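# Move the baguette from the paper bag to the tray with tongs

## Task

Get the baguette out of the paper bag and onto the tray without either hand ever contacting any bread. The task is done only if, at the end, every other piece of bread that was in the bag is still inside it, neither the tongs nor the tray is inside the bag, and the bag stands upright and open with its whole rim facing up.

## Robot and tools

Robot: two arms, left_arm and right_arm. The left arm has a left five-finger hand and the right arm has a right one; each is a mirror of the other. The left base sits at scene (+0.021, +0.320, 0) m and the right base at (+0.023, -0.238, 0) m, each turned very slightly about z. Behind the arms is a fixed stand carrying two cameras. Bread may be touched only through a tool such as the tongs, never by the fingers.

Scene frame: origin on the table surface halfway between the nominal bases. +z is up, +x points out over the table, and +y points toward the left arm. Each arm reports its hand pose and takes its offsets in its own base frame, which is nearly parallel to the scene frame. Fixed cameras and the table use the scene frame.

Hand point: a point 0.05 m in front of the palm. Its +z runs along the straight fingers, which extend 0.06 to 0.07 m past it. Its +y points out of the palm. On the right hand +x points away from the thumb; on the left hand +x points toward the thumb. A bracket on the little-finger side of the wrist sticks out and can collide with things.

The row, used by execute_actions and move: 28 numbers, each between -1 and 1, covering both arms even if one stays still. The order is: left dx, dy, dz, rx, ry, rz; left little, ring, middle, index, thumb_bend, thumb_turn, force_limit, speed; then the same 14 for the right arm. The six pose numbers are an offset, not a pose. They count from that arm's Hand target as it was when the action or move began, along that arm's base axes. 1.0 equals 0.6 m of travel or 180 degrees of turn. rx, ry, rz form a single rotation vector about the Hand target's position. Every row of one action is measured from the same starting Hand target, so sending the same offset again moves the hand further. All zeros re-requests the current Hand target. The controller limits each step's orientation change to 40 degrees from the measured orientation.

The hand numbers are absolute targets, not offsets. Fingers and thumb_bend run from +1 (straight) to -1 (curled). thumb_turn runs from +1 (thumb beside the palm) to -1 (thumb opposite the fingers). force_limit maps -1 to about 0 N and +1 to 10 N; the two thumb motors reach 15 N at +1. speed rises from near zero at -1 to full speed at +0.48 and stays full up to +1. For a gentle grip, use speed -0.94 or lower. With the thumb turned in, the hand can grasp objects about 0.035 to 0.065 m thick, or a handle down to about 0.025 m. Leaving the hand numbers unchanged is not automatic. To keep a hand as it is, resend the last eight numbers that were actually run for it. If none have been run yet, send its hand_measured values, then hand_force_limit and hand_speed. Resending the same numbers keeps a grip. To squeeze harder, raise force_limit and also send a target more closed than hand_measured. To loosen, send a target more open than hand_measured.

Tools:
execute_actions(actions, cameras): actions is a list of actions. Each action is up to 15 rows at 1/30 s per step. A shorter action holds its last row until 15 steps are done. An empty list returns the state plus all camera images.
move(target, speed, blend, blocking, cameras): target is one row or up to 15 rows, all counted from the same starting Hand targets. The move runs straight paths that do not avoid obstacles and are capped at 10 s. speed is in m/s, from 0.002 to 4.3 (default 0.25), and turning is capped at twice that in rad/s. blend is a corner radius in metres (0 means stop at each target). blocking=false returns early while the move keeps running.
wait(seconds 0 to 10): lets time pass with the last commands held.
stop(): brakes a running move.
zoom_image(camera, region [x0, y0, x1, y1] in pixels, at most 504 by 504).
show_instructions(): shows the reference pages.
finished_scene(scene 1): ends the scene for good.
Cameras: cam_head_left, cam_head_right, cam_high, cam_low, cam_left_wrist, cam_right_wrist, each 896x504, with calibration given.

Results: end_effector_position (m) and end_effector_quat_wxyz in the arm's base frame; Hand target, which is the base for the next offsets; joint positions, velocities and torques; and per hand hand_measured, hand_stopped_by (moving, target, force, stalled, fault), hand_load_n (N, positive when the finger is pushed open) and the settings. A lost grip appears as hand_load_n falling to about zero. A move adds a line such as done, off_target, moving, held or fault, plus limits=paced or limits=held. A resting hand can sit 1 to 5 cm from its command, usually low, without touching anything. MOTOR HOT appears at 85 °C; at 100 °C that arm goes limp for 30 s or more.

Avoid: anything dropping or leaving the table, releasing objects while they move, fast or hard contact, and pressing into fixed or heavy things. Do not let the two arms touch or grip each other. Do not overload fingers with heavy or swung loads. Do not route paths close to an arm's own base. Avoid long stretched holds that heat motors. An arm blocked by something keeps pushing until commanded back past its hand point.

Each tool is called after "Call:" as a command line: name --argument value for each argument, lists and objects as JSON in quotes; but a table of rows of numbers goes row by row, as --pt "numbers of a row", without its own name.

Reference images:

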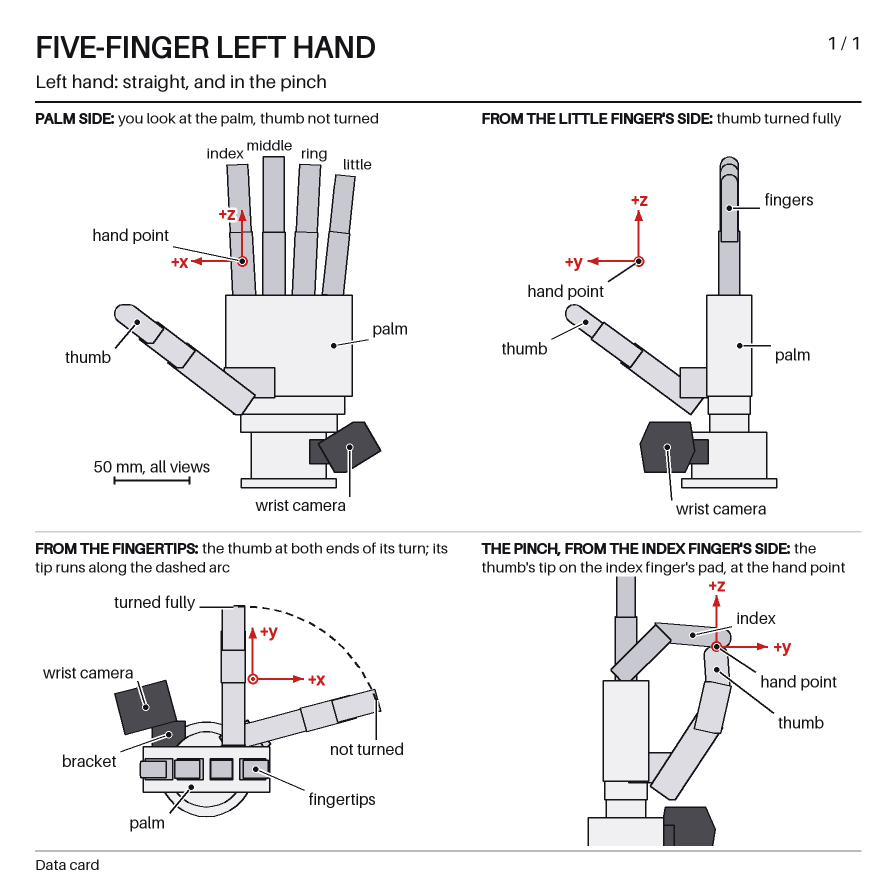

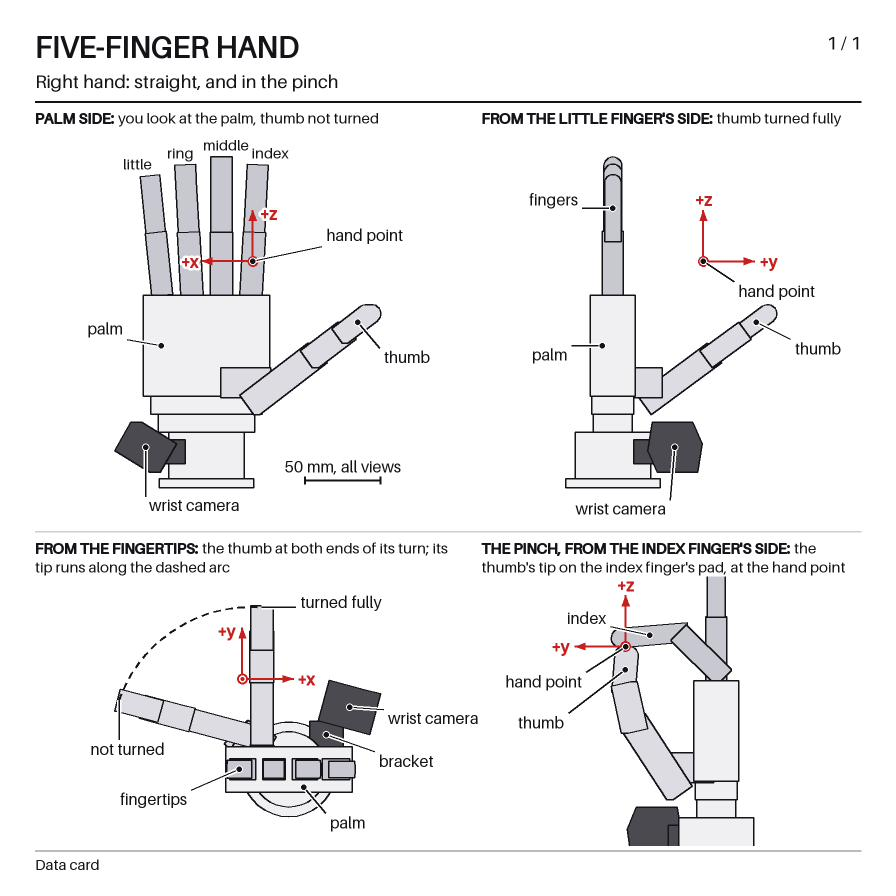

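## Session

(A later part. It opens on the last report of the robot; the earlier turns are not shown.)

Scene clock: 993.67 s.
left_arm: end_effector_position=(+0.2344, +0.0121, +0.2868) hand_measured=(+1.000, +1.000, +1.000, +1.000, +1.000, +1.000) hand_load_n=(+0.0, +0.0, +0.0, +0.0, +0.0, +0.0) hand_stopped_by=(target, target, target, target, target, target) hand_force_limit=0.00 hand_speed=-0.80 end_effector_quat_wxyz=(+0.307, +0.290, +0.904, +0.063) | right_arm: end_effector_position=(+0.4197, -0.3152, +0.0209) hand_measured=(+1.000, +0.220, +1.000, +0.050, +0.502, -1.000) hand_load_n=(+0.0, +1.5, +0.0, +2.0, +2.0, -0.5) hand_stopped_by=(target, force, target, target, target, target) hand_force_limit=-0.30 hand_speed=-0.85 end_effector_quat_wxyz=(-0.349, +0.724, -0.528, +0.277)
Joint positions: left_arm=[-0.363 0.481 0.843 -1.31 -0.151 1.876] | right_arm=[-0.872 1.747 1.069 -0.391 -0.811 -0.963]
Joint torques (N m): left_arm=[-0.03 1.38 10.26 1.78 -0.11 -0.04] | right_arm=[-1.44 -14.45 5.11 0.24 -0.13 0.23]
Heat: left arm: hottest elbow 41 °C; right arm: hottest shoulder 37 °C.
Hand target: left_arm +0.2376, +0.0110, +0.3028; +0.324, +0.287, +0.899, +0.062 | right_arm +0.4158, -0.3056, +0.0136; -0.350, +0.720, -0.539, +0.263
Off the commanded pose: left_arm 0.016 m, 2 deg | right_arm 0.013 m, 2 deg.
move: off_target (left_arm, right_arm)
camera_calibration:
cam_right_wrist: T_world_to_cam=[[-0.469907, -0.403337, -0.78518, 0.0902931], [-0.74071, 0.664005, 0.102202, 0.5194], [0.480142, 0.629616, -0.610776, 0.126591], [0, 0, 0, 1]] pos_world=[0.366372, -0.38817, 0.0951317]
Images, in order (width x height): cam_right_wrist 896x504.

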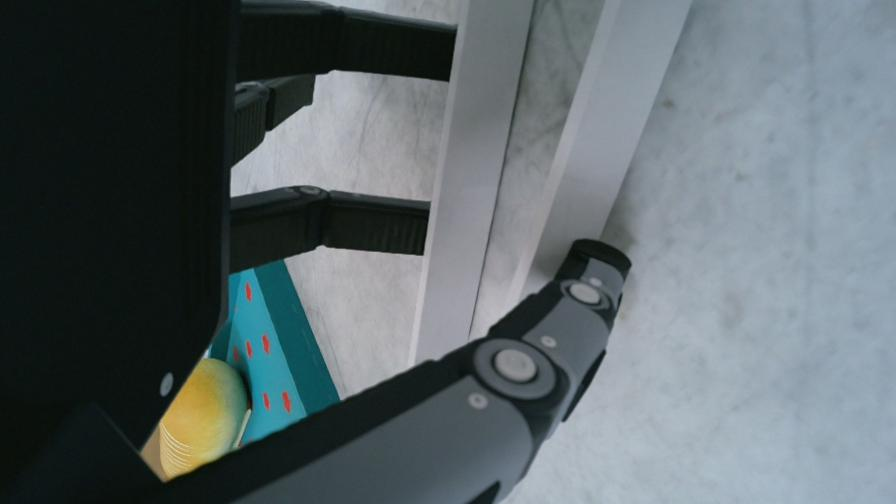

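Call:
move --pt "0 0 0 0 0 0 1 1 1 1 1 1 0 -0.8 0 0 0.0 0 0 0 1 0.15 1 0.0 0.42 -1 -0.3 -0.85" --cameras '[]' --speed 0.05

Call:
move --pt "0 0 0 0 0 0 1 1 1 1 1 1 0 -0.8 0.0 0.0 0.25 0 0 0 1 0.15 1 0.0 0.42 -1 -0.3 -0.85" --cameras '["cam_right_wrist","cam_head_left"]' --speed 0.07

Scene clock: 996.57 s.
left_arm: end_effector_position=(+0.2344, +0.0121, +0.2868) hand_measured=(+1.000, +1.000, +1.000, +1.000, +1.000, +1.000) hand_load_n=(+0.0, +0.0, +0.0, +0.0, +0.0, +0.0) hand_stopped_by=(target, target, target, target, target, target) hand_force_limit=0.00 hand_speed=-0.80 end_effector_quat_wxyz=(+0.307, +0.290, +0.904, +0.063) | right_arm: end_effector_position=(+0.4210, -0.3135, +0.0208) hand_measured=(+1.000, +0.150, +1.000, +0.000, +0.422, -1.000) hand_load_n=(+0.0, +1.5, +0.0, +3.0, +2.5, -0.5) hand_stopped_by=(target, target, target, target, target, target) hand_force_limit=-0.30 hand_speed=-0.85 end_effector_quat_wxyz=(-0.349, +0.725, -0.526, +0.276)
Joint positions: left_arm=[-0.363 0.481 0.843 -1.31 -0.151 1.876] | right_arm=[-0.868 1.747 1.069 -0.391 -0.811 -0.963]
Joint torques (N m): left_arm=[0.03 1.26 10.28 1.74 -0.11 -0.04] | right_arm=[-1.67 -14.33 5.11 0.24 -0.15 0.24]
Heat: left arm: hottest elbow 41 °C; right arm: hottest shoulder 37 °C.
Hand target: left_arm +0.2376, +0.0110, +0.3028; +0.324, +0.287, +0.899, +0.062 | right_arm +0.4158, -0.3055, +0.0136; -0.350, +0.720, -0.539, +0.263
Off the commanded pose: left_arm 0.016 m, 2 deg | right_arm 0.012 m, 2 deg.
move: off_target (left_arm, right_arm)
No camera images: "cameras" was empty.

Scene clock: 999.33 s.
left_arm: end_effector_position=(+0.2344, +0.0121, +0.2868) hand_measured=(+1.000, +1.000, +1.000, +1.000, +1.000, +1.000) hand_load_n=(+0.0, +0.0, +0.0, +0.0, +0.0, +0.0) hand_stopped_by=(target, target, target, target, target, target) hand_force_limit=0.00 hand_speed=-0.80 end_effector_quat_wxyz=(+0.307, +0.290, +0.904, +0.063) | right_arm: end_effector_position=(+0.4048, -0.2962, +0.1384) hand_measured=(+1.000, +0.150, +1.000, +0.000, +0.422, -1.000) hand_load_n=(+0.0, +0.0, +0.0, +3.0, +2.5, -0.5) hand_stopped_by=(target, target, target, target, target, target) hand_force_limit=-0.30 hand_speed=-0.85 end_effector_quat_wxyz=(-0.354, +0.720, -0.545, +0.243)
Joint positions: left_arm=[-0.363 0.481 0.843 -1.31 -0.151 1.876] | right_arm=[-0.868 1.567 1.205 -0.778 -0.802 -0.958]
Joint torques (N m): left_arm=[0.09 1.38 10.25 1.74 -0.11 -0.04] | right_arm=[-1.79 -14.33 11.14 0.01 -0.5 0.18]
Heat: left arm: hottest elbow 41 °C; right arm: hottest shoulder 37 °C.
Hand target: left_arm +0.2376, +0.0110, +0.3028; +0.324, +0.287, +0.899, +0.062 | right_arm +0.4159, -0.3056, +0.1635; -0.350, +0.720, -0.539, +0.263
Off the commanded pose: left_arm 0.016 m, 2 deg | right_arm 0.029 m, 2 deg.
move: off_target (left_arm, right_arm)
camera_calibration:
cam_right_wrist: T_world_to_cam=[[-0.513491, -0.358965, -0.779404, 0.213266], [-0.730938, 0.658781, 0.17815, 0.467678], [0.449507, 0.661175, -0.600659, 0.213835], [0, 0, 0, 1]] pos_world=[0.355234, -0.372925, 0.211346]
Images, in order (width x height): cam_head_left 896x504, cam_right_wrist 896x504.

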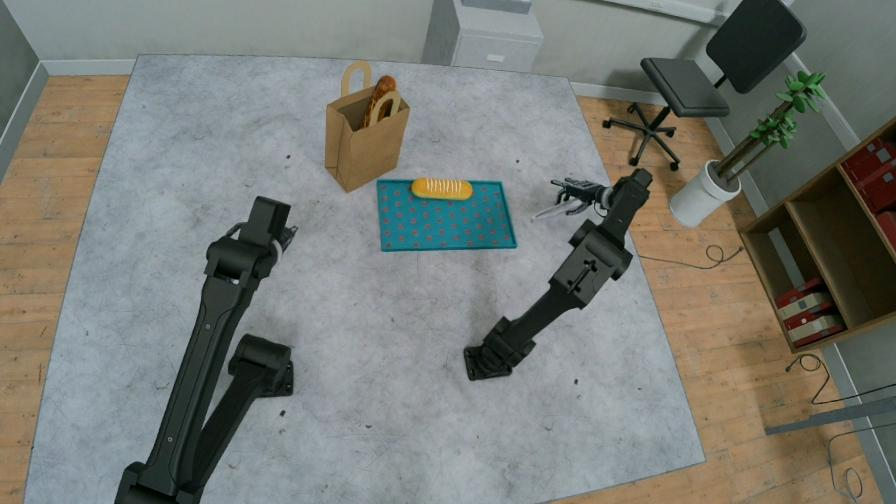

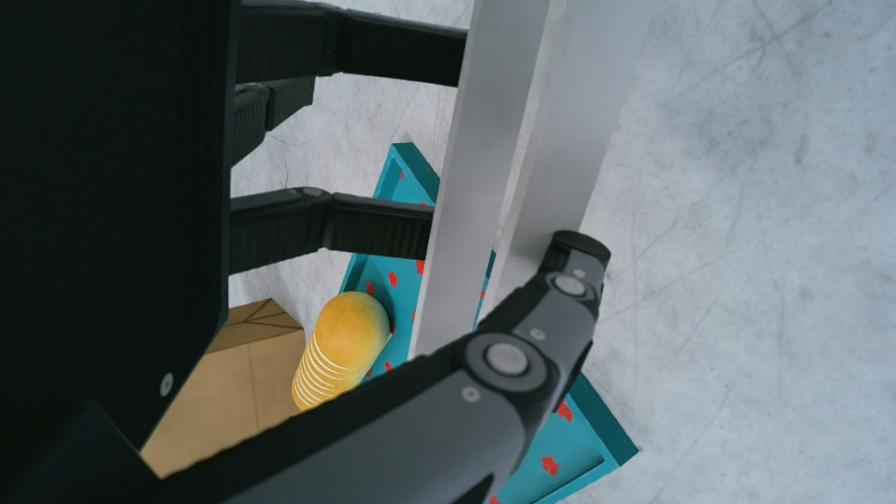

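Call:
move --pt "0 0 0 0 0 0 1 1 1 1 1 1 0 -0.8 0 0 0 0 0 0 1 0.06 1 0.0 0.42 -1 -0.7 -0.85" --cameras '[]' --speed 0.05

Call:
move --pt "0 0 0 0 0 0 1 1 1 1 1 1 0 -0.8 0.057 0.143 0.278 0 0 0 1 0.06 1 0.0 0.42 -1 -0.7 -0.85" --pt "0 0 0 0 0 0 1 1 1 1 1 1 0 -0.8 0.273 0.426 0.477 0.274 0.073 -0.005 1 0.06 1 0.0 0.42 -1 -0.7 -0.85" --pt "0 0 0 0 0 0 1 1 1 1 1 1 0 -0.8 0.474 0.693 0.536 0.548 0.146 -0.0107 1 0.06 1 0.0 0.42 -1 -0.7 -0.85" --cameras '["cam_high","cam_low","cam_head_left","cam_head_right","cam_right_wrist"]' --speed 0.15 --blend 0.03

Call:
zoom_image --camera "cam_low" --region '[380, 90, 540, 310]'

Call:
zoom_image --camera "cam_high" --region '[350, 130, 500, 300]'

Scene clock: 1015.23 s.
left_arm: end_effector_position=(+0.2344, +0.0121, +0.2868) hand_measured=(+1.000, +1.000, +1.000, +1.000, +1.000, +1.000) hand_load_n=(+0.0, +0.0, +0.0, +0.0, +0.0, +0.0) hand_stopped_by=(target, target, target, target, target, target) hand_force_limit=0.00 hand_speed=-0.80 end_effector_quat_wxyz=(+0.307, +0.290, +0.904, +0.063) | right_arm: end_effector_position=(+0.4048, -0.2961, +0.1384) hand_measured=(+1.000, +0.060, +1.000, +0.000, +0.422, -1.000) hand_load_n=(+0.0, +0.0, +0.0, +3.0, +2.5, +0.0) hand_stopped_by=(target, target, target, target, target, target) hand_force_limit=-0.70 hand_speed=-0.85 end_effector_quat_wxyz=(-0.354, +0.720, -0.545, +0.243)
Joint positions: left_arm=[-0.363 0.481 0.843 -1.31 -0.151 1.876] | right_arm=[-0.868 1.567 1.205 -0.779 -0.802 -0.958]
Joint torques (N m): left_arm=[0.09 1.44 10.25 1.74 -0.11 -0.04] | right_arm=[-1.9 -14.33 11.15 -0.05 -0.51 0.18]
Heat: left arm: hottest elbow 41 °C; right arm: hottest shoulder 37 °C.
Hand target: left_arm +0.2376, +0.0110, +0.3028; +0.324, +0.287, +0.899, +0.062 | right_arm +0.4158, -0.3055, +0.1635; -0.350, +0.720, -0.539, +0.263
Off the commanded pose: left_arm 0.016 m, 2 deg | right_arm 0.029 m, 2 deg.
move: off_target (left_arm, right_arm)
No camera images: "cameras" was empty.

Scene clock: 1023.57 s.
left_arm: end_effector_position=(+0.2344, +0.0121, +0.2868) hand_measured=(+1.000, +1.000, +1.000, +1.000, +1.000, +1.000) hand_load_n=(+0.0, +0.0, +0.0, +0.0, +0.0, +0.0) hand_stopped_by=(target, target, target, target, target, target) hand_force_limit=0.00 hand_speed=-0.80 end_effector_quat_wxyz=(+0.307, +0.290, +0.904, +0.063) | right_arm: end_effector_position=(+0.6971, +0.1077, +0.4877) hand_measured=(+1.000, +0.060, +1.000, +0.000, +0.422, -1.000) hand_load_n=(+0.0, +0.5, +0.0, +2.5, +2.5, -0.5) hand_stopped_by=(target, target, target, target, target, target) hand_force_limit=-0.70 hand_speed=-0.85 end_effector_quat_wxyz=(+0.651, -0.237, +0.618, +0.373)
Joint positions: left_arm=[-0.363 0.481 0.843 -1.31 -0.151 1.876] | right_arm=[-0.115 1.812 1.616 0.425 -0.99 1.916]
Joint torques (N m): left_arm=[0.15 1.38 10.28 1.73 -0.11 -0.03] | right_arm=[-1.67 -17.03 8.5 1.62 0.25 0.29]
Heat: left arm: hottest elbow 41 °C; right arm: hottest shoulder 37 °C.
Hand target: left_arm +0.2376, +0.0110, +0.3028; +0.324, +0.287, +0.899, +0.062 | right_arm +0.7003, +0.1102, +0.4853; +0.650, -0.234, +0.617, +0.379
Off the commanded pose: left_arm 0.016 m, 2 deg | right_arm 0.005 m, 1 deg.
move: off_target (left_arm)
camera_calibration:
cam_right_wrist: T_world_to_cam=[[-0.750169, 0.657693, -0.0684551, 0.489352], [-0.434336, -0.412037, 0.800986, -0.0420892], [0.498597, 0.630607, 0.594757, -0.588635], [0, 0, 0, 1]] pos_world=[0.642307, 0.0320118, 0.417306]
Images, in order (width x height): cam_head_left 896x504, cam_head_right 896x504, cam_high 896x504, cam_low 896x504, cam_right_wrist 896x504.

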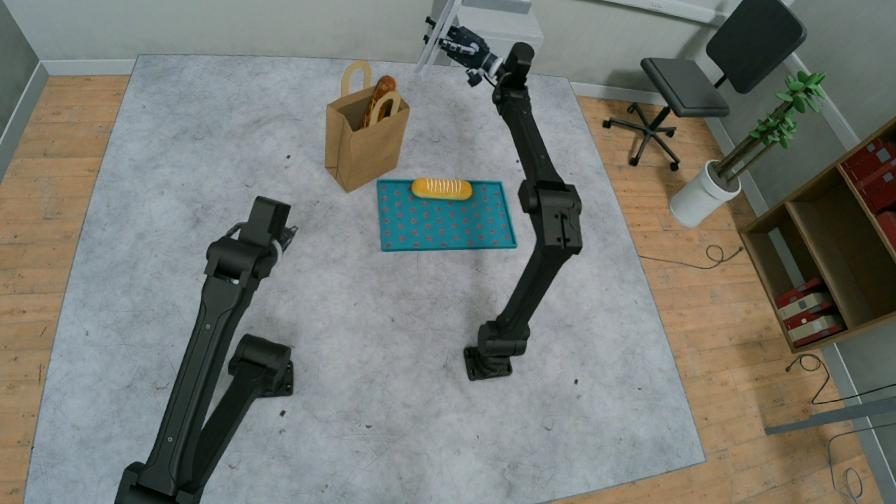

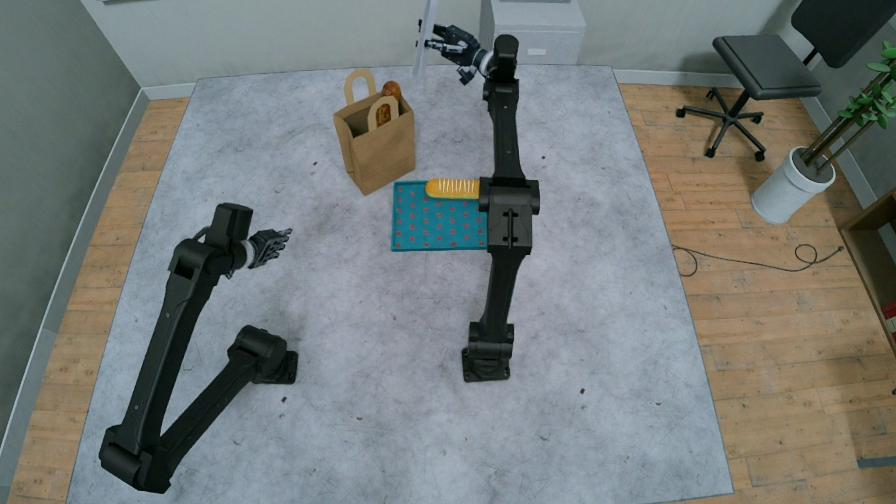

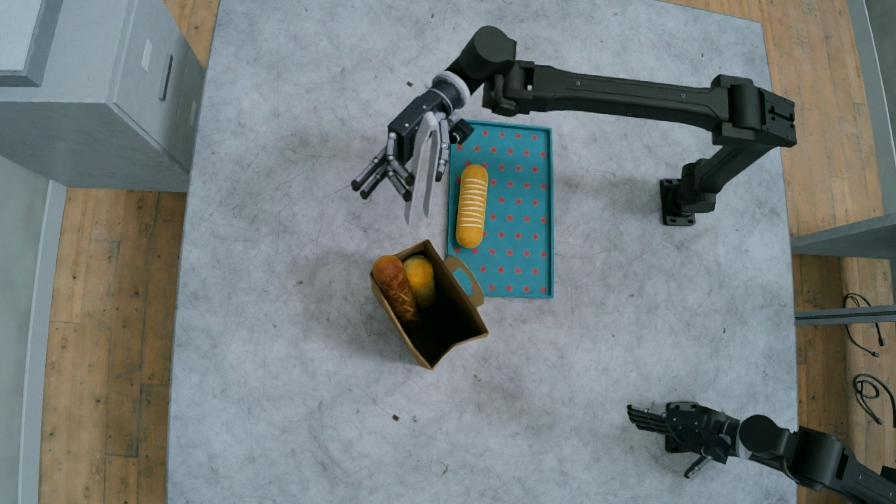

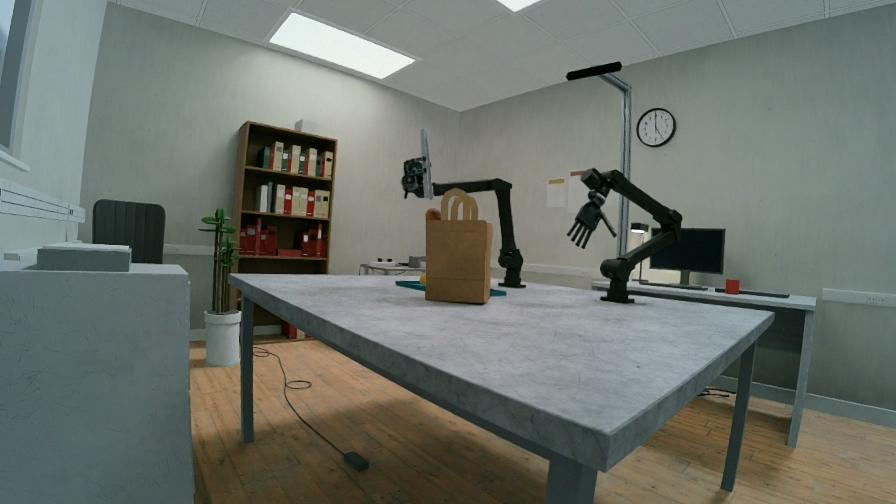

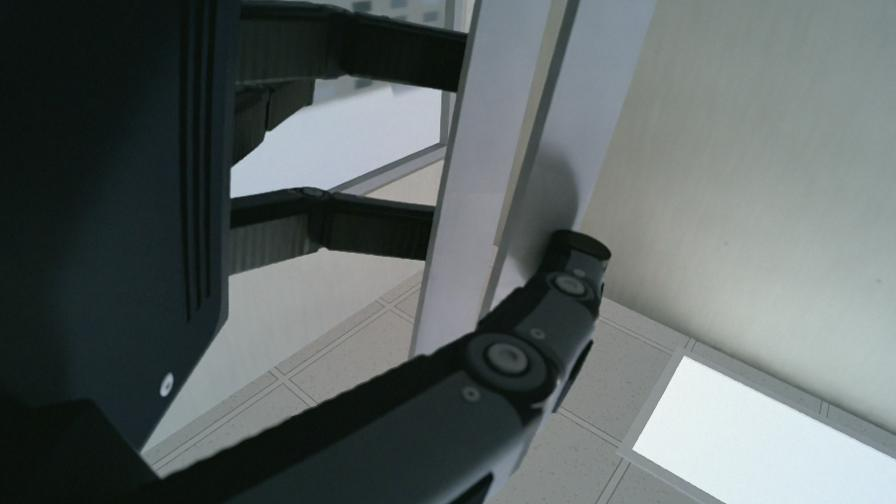

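Scaled by 2.291 from the camera's 896x504 image, which has a finer 1280x720 frame.

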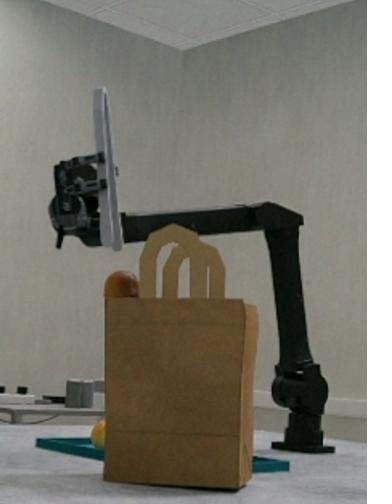

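Scaled by 2.965 from the camera's 896x504 image, which has a finer 1280x720 frame.

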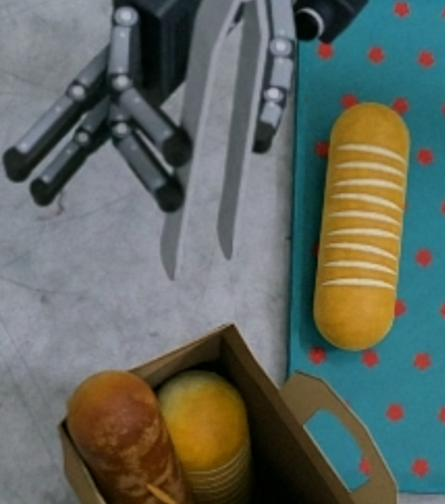

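Call:
move --pt "0 0 0 0 0 0 1 1 1 1 1 1 0 -0.8 0 0 0 0 0 0.044 1 0.14 1 0.08 0.72 -1 -0.3 -0.8" --pt "0 0 0 0 0 0 1 1 1 1 1 1 0 -0.8 0.086 0.1445 -0.02 0 0 0.044 1 0.14 1 0.08 0.72 -1 -0.3 -0.8" --cameras '["cam_high","cam_low","cam_head_left","cam_head_right"]' --speed 0.08

Call:
zoom_image --camera "cam_low" --region '[380, 110, 500, 230]'

Call:
zoom_image --camera "cam_high" --region '[350, 210, 450, 310]'

Call:
zoom_image --camera "cam_head_left" --region '[340, 30, 440, 130]'

Call:
zoom_image --camera "cam_head_right" --region '[340, 30, 440, 130]'

Scene clock: 1043.93 s.
left_arm: end_effector_position=(+0.2344, +0.0121, +0.2868) hand_measured=(+1.000, +1.000, +1.000, +1.000, +1.000, +1.000) hand_load_n=(+0.0, +0.0, +0.0, +0.0, +0.0, +0.0) hand_stopped_by=(target, target, target, target, target, target) hand_force_limit=0.00 hand_speed=-0.80 end_effector_quat_wxyz=(+0.307, +0.290, +0.904, +0.063) | right_arm: end_effector_position=(+0.7480, +0.1938, +0.4570) hand_measured=(+1.000, +0.140, +1.000, +0.080, +0.720, -1.000) hand_load_n=(+0.0, +0.5, +0.0, +0.5, +1.0, -0.5) hand_stopped_by=(target, target, target, target, target, target) hand_force_limit=-0.30 hand_speed=-0.80 end_effector_quat_wxyz=(+0.610, -0.265, +0.611, +0.430)
Joint positions: left_arm=[-0.363 0.481 0.843 -1.31 -0.151 1.876] | right_arm=[0.009 2.016 1.843 0.385 -1.004 1.955]
Joint torques (N m): left_arm=[-0.03 1.32 10.28 1.74 -0.11 -0.04] | right_arm=[-1.79 -19.84 12.41 0.61 0.23 -0.04]
Heat: left arm: hottest elbow 41 °C; right arm: hottest shoulder 37 °C.
Hand target: left_arm +0.2376, +0.0110, +0.3028; +0.324, +0.287, +0.899, +0.062 | right_arm +0.7519, +0.1969, +0.4732; +0.622, -0.276, +0.599, +0.422
Off the commanded pose: left_arm 0.016 m, 2 deg | right_arm 0.017 m, 2 deg.
move: off_target (left_arm, right_arm)
Images, in order (width x height): cam_head_left 896x504, cam_head_right 896x504, cam_high 896x504, cam_low 896x504.

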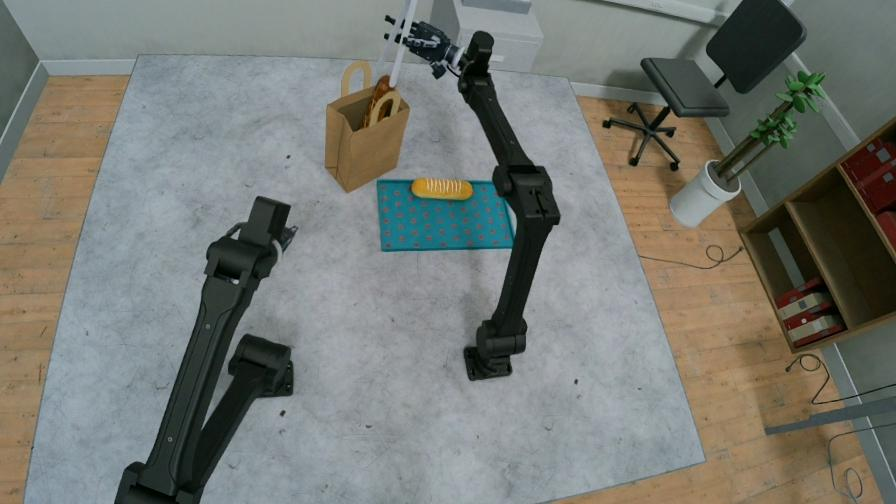

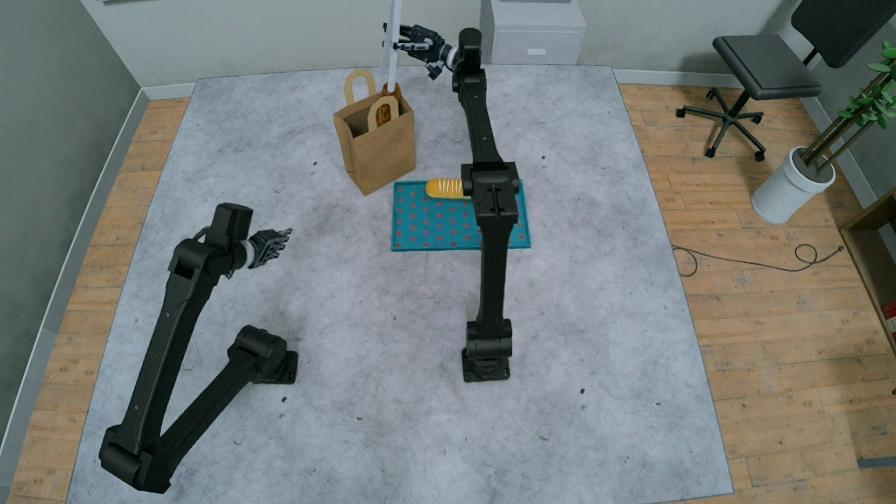

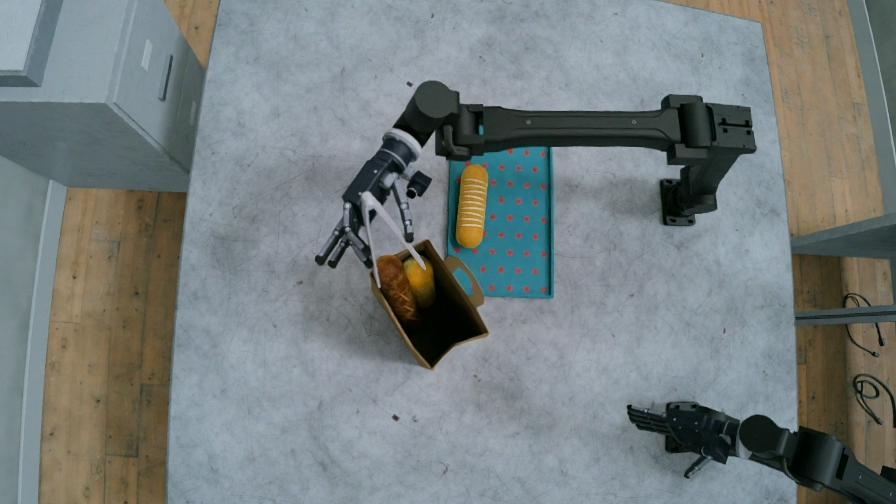

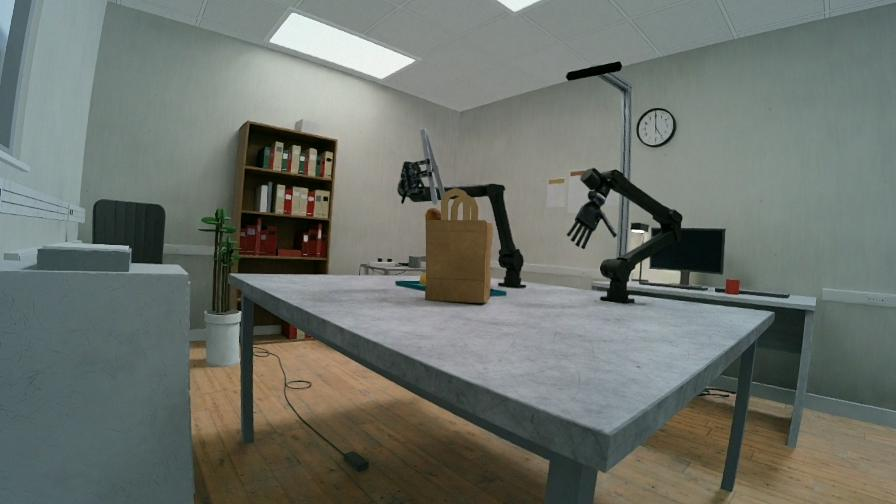

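Scaled by 4.200 from the camera's 896x504 image, which has a finer 1280x720 frame.

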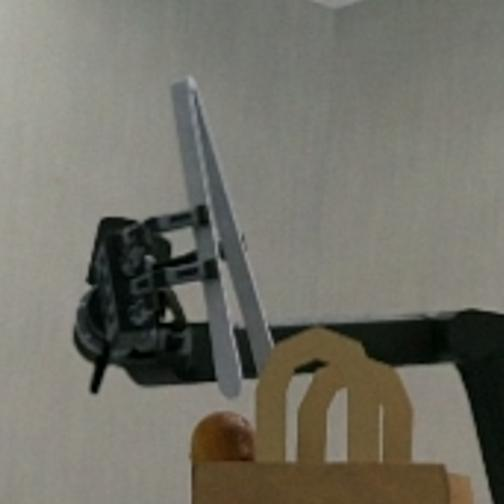

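Scaled by 5.040 from the camera's 896x504 image, which has a finer 1280x720 frame.

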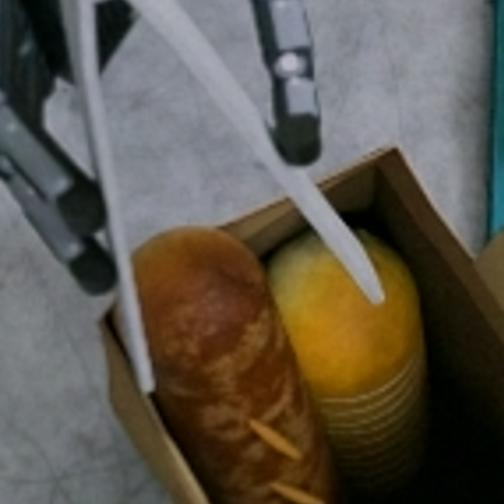

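Scaled by 5.040 from the camera's 896x504 image, which has a finer 1280x720 frame.

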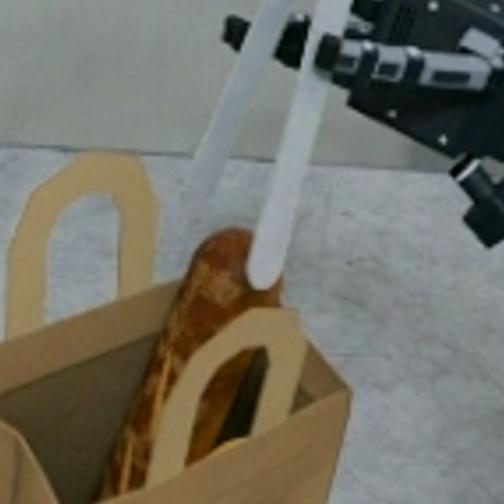

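Scaled by 5.040 from the camera's 896x504 image, which has a finer 1280x720 frame.

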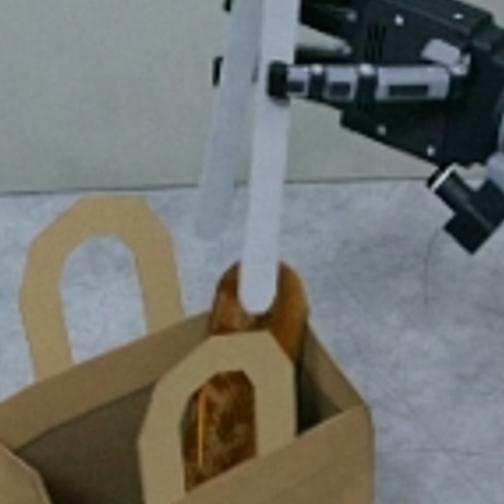

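Call:
move --pt "0 0 0 0 0 0 1 1 1 1 1 1 0 -0.8 0.035 -0.004 0 0 0 0.044 1 0.14 1 0.08 0.72 -1 -0.3 -0.8" --pt "0 0 0 0 0 0 1 1 1 1 1 1 0 -0.8 0.035 -0.004 -0.075 0 0 0.044 1 0.14 1 0.08 0.72 -1 -0.3 -0.8" --cameras '["cam_high","cam_low","cam_head_left","cam_head_right"]' --speed 0.06

Call:
zoom_image --camera "cam_low" --region '[380, 110, 500, 230]'

Call:
zoom_image --camera "cam_high" --region '[350, 210, 450, 310]'

Call:
zoom_image --camera "cam_head_left" --region '[340, 30, 440, 130]'

Call:
zoom_image --camera "cam_head_right" --region '[340, 30, 440, 130]'

Scene clock: 1058.27 s.
left_arm: end_effector_position=(+0.2344, +0.0121, +0.2868) hand_measured=(+1.000, +1.000, +1.000, +1.000, +1.000, +1.000) hand_load_n=(+0.5, +0.0, +0.0, +0.0, +0.0, +0.5) hand_stopped_by=(target, target, target, target, target, target) hand_force_limit=0.00 hand_speed=-0.80 end_effector_quat_wxyz=(+0.307, +0.290, +0.904, +0.063) | right_arm: end_effector_position=(+0.7700, +0.2004, +0.4295) hand_measured=(+1.000, +0.140, +1.000, +0.080, +0.720, -1.000) hand_load_n=(+0.0, +0.5, +0.0, +0.5, +0.5, +0.0) hand_stopped_by=(target, target, target, target, target, target) hand_force_limit=-0.30 hand_speed=-0.80 end_effector_quat_wxyz=(+0.591, -0.321, +0.578, +0.463)
Joint positions: left_arm=[-0.363 0.481 0.843 -1.31 -0.151 1.876] | right_arm=[0.009 2.195 2.052 0.451 -1.144 2.01]
Joint torques (N m): left_arm=[-0.03 1.32 10.25 1.77 -0.11 -0.04] | right_arm=[-2.61 -21.83 8.64 1.35 0.15 0.29]
Heat: left arm: hottest elbow 42 °C; right arm: hottest shoulder 37 °C.
Hand target: left_arm +0.2376, +0.0110, +0.3028; +0.324, +0.287, +0.899, +0.062 | right_arm +0.7728, +0.1945, +0.4283; +0.591, -0.316, +0.578, +0.464
Off the commanded pose: left_arm 0.016 m, 2 deg | right_arm 0.007 m, 1 deg.
move: off_target (left_arm)
Images, in order (width x height): cam_head_left 896x504, cam_head_right 896x504, cam_high 896x504, cam_low 896x504.

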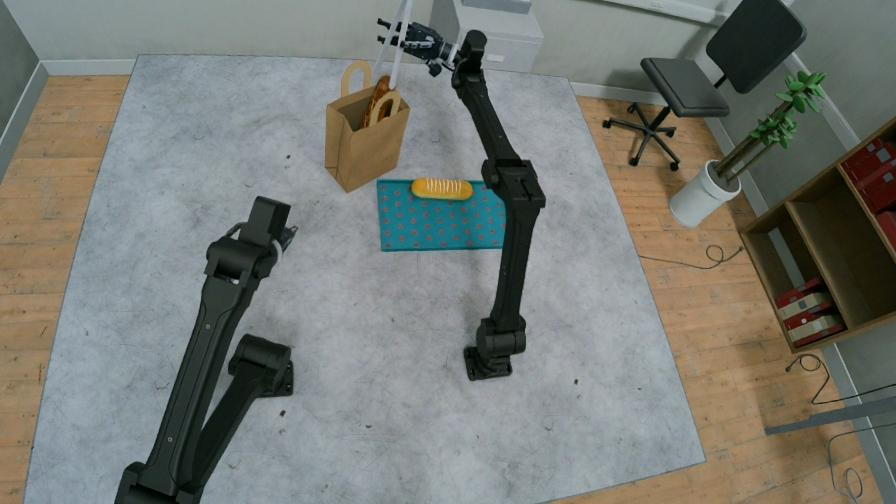

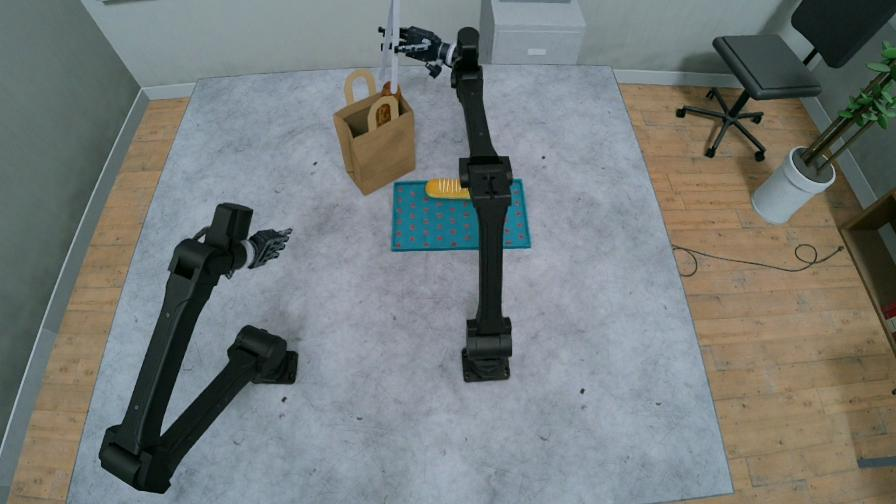

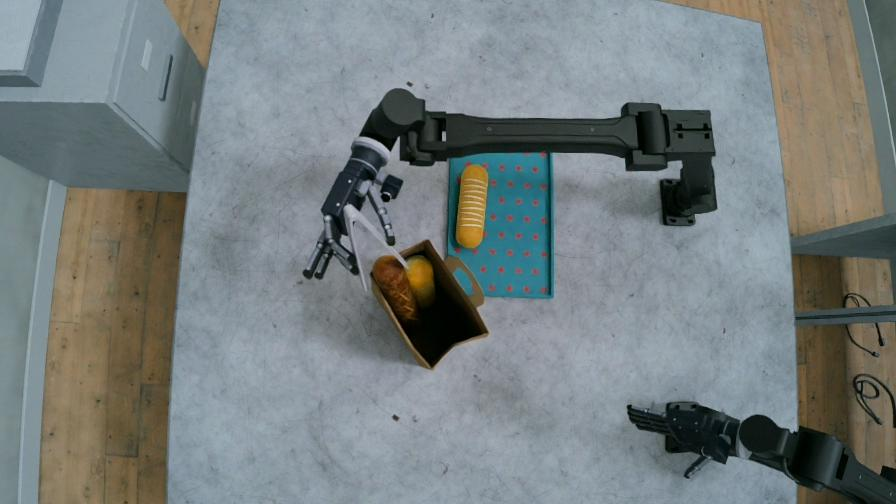

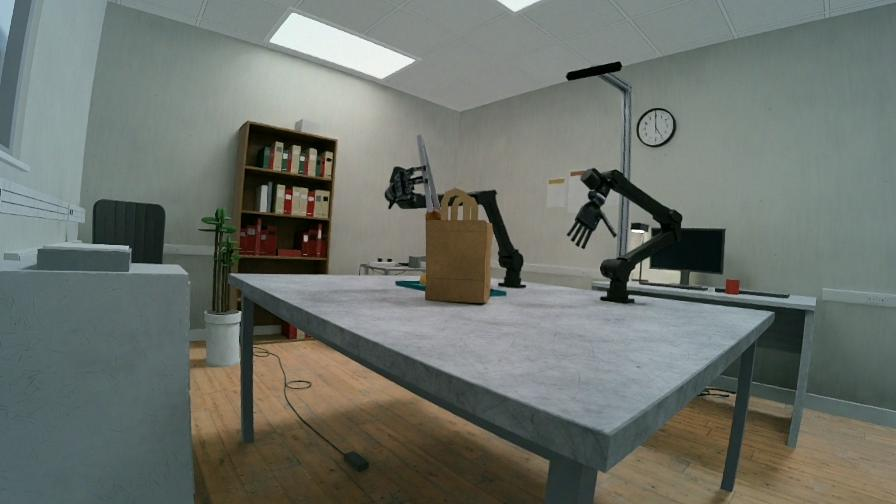

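Scaled by 4.200 from the camera's 896x504 image, which has a finer 1280x720 frame.

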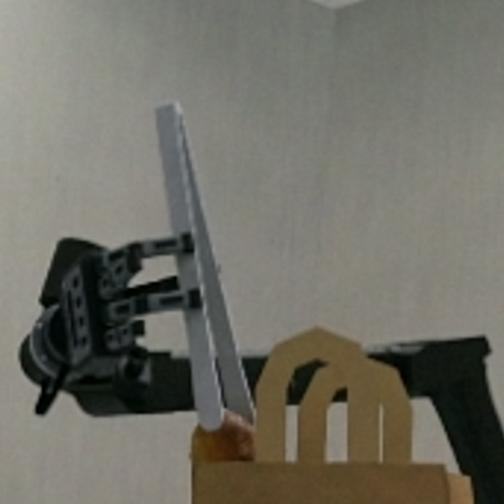

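Scaled by 5.040 from the camera's 896x504 image, which has a finer 1280x720 frame.

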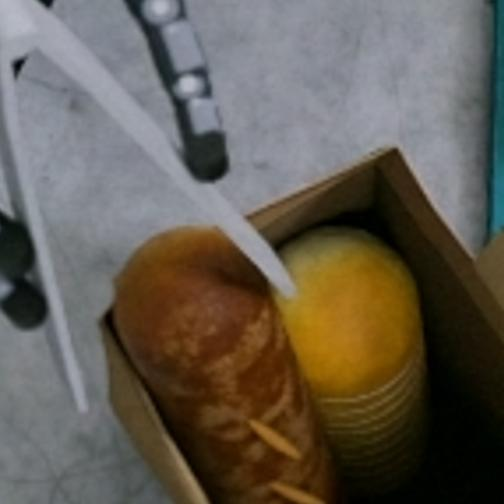

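Scaled by 5.040 from the camera's 896x504 image, which has a finer 1280x720 frame.

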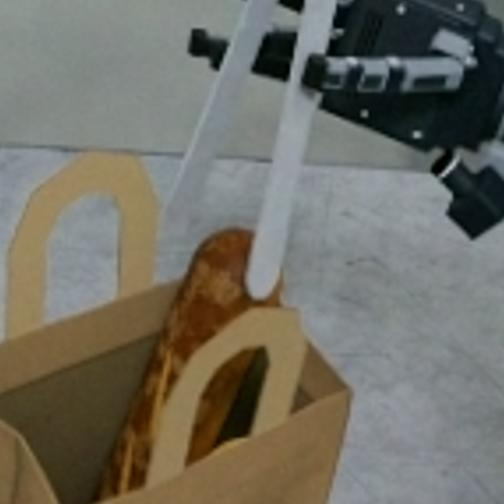

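Scaled by 5.040 from the camera's 896x504 image, which has a finer 1280x720 frame.

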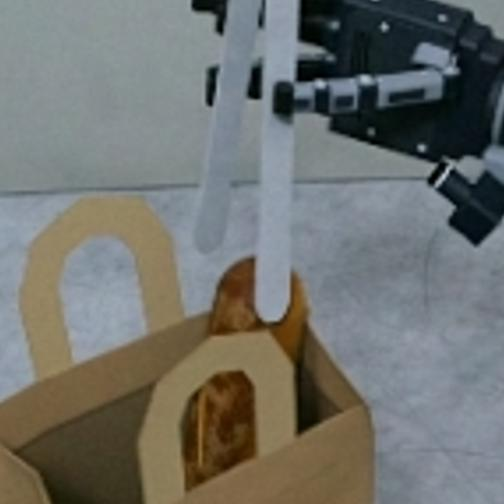

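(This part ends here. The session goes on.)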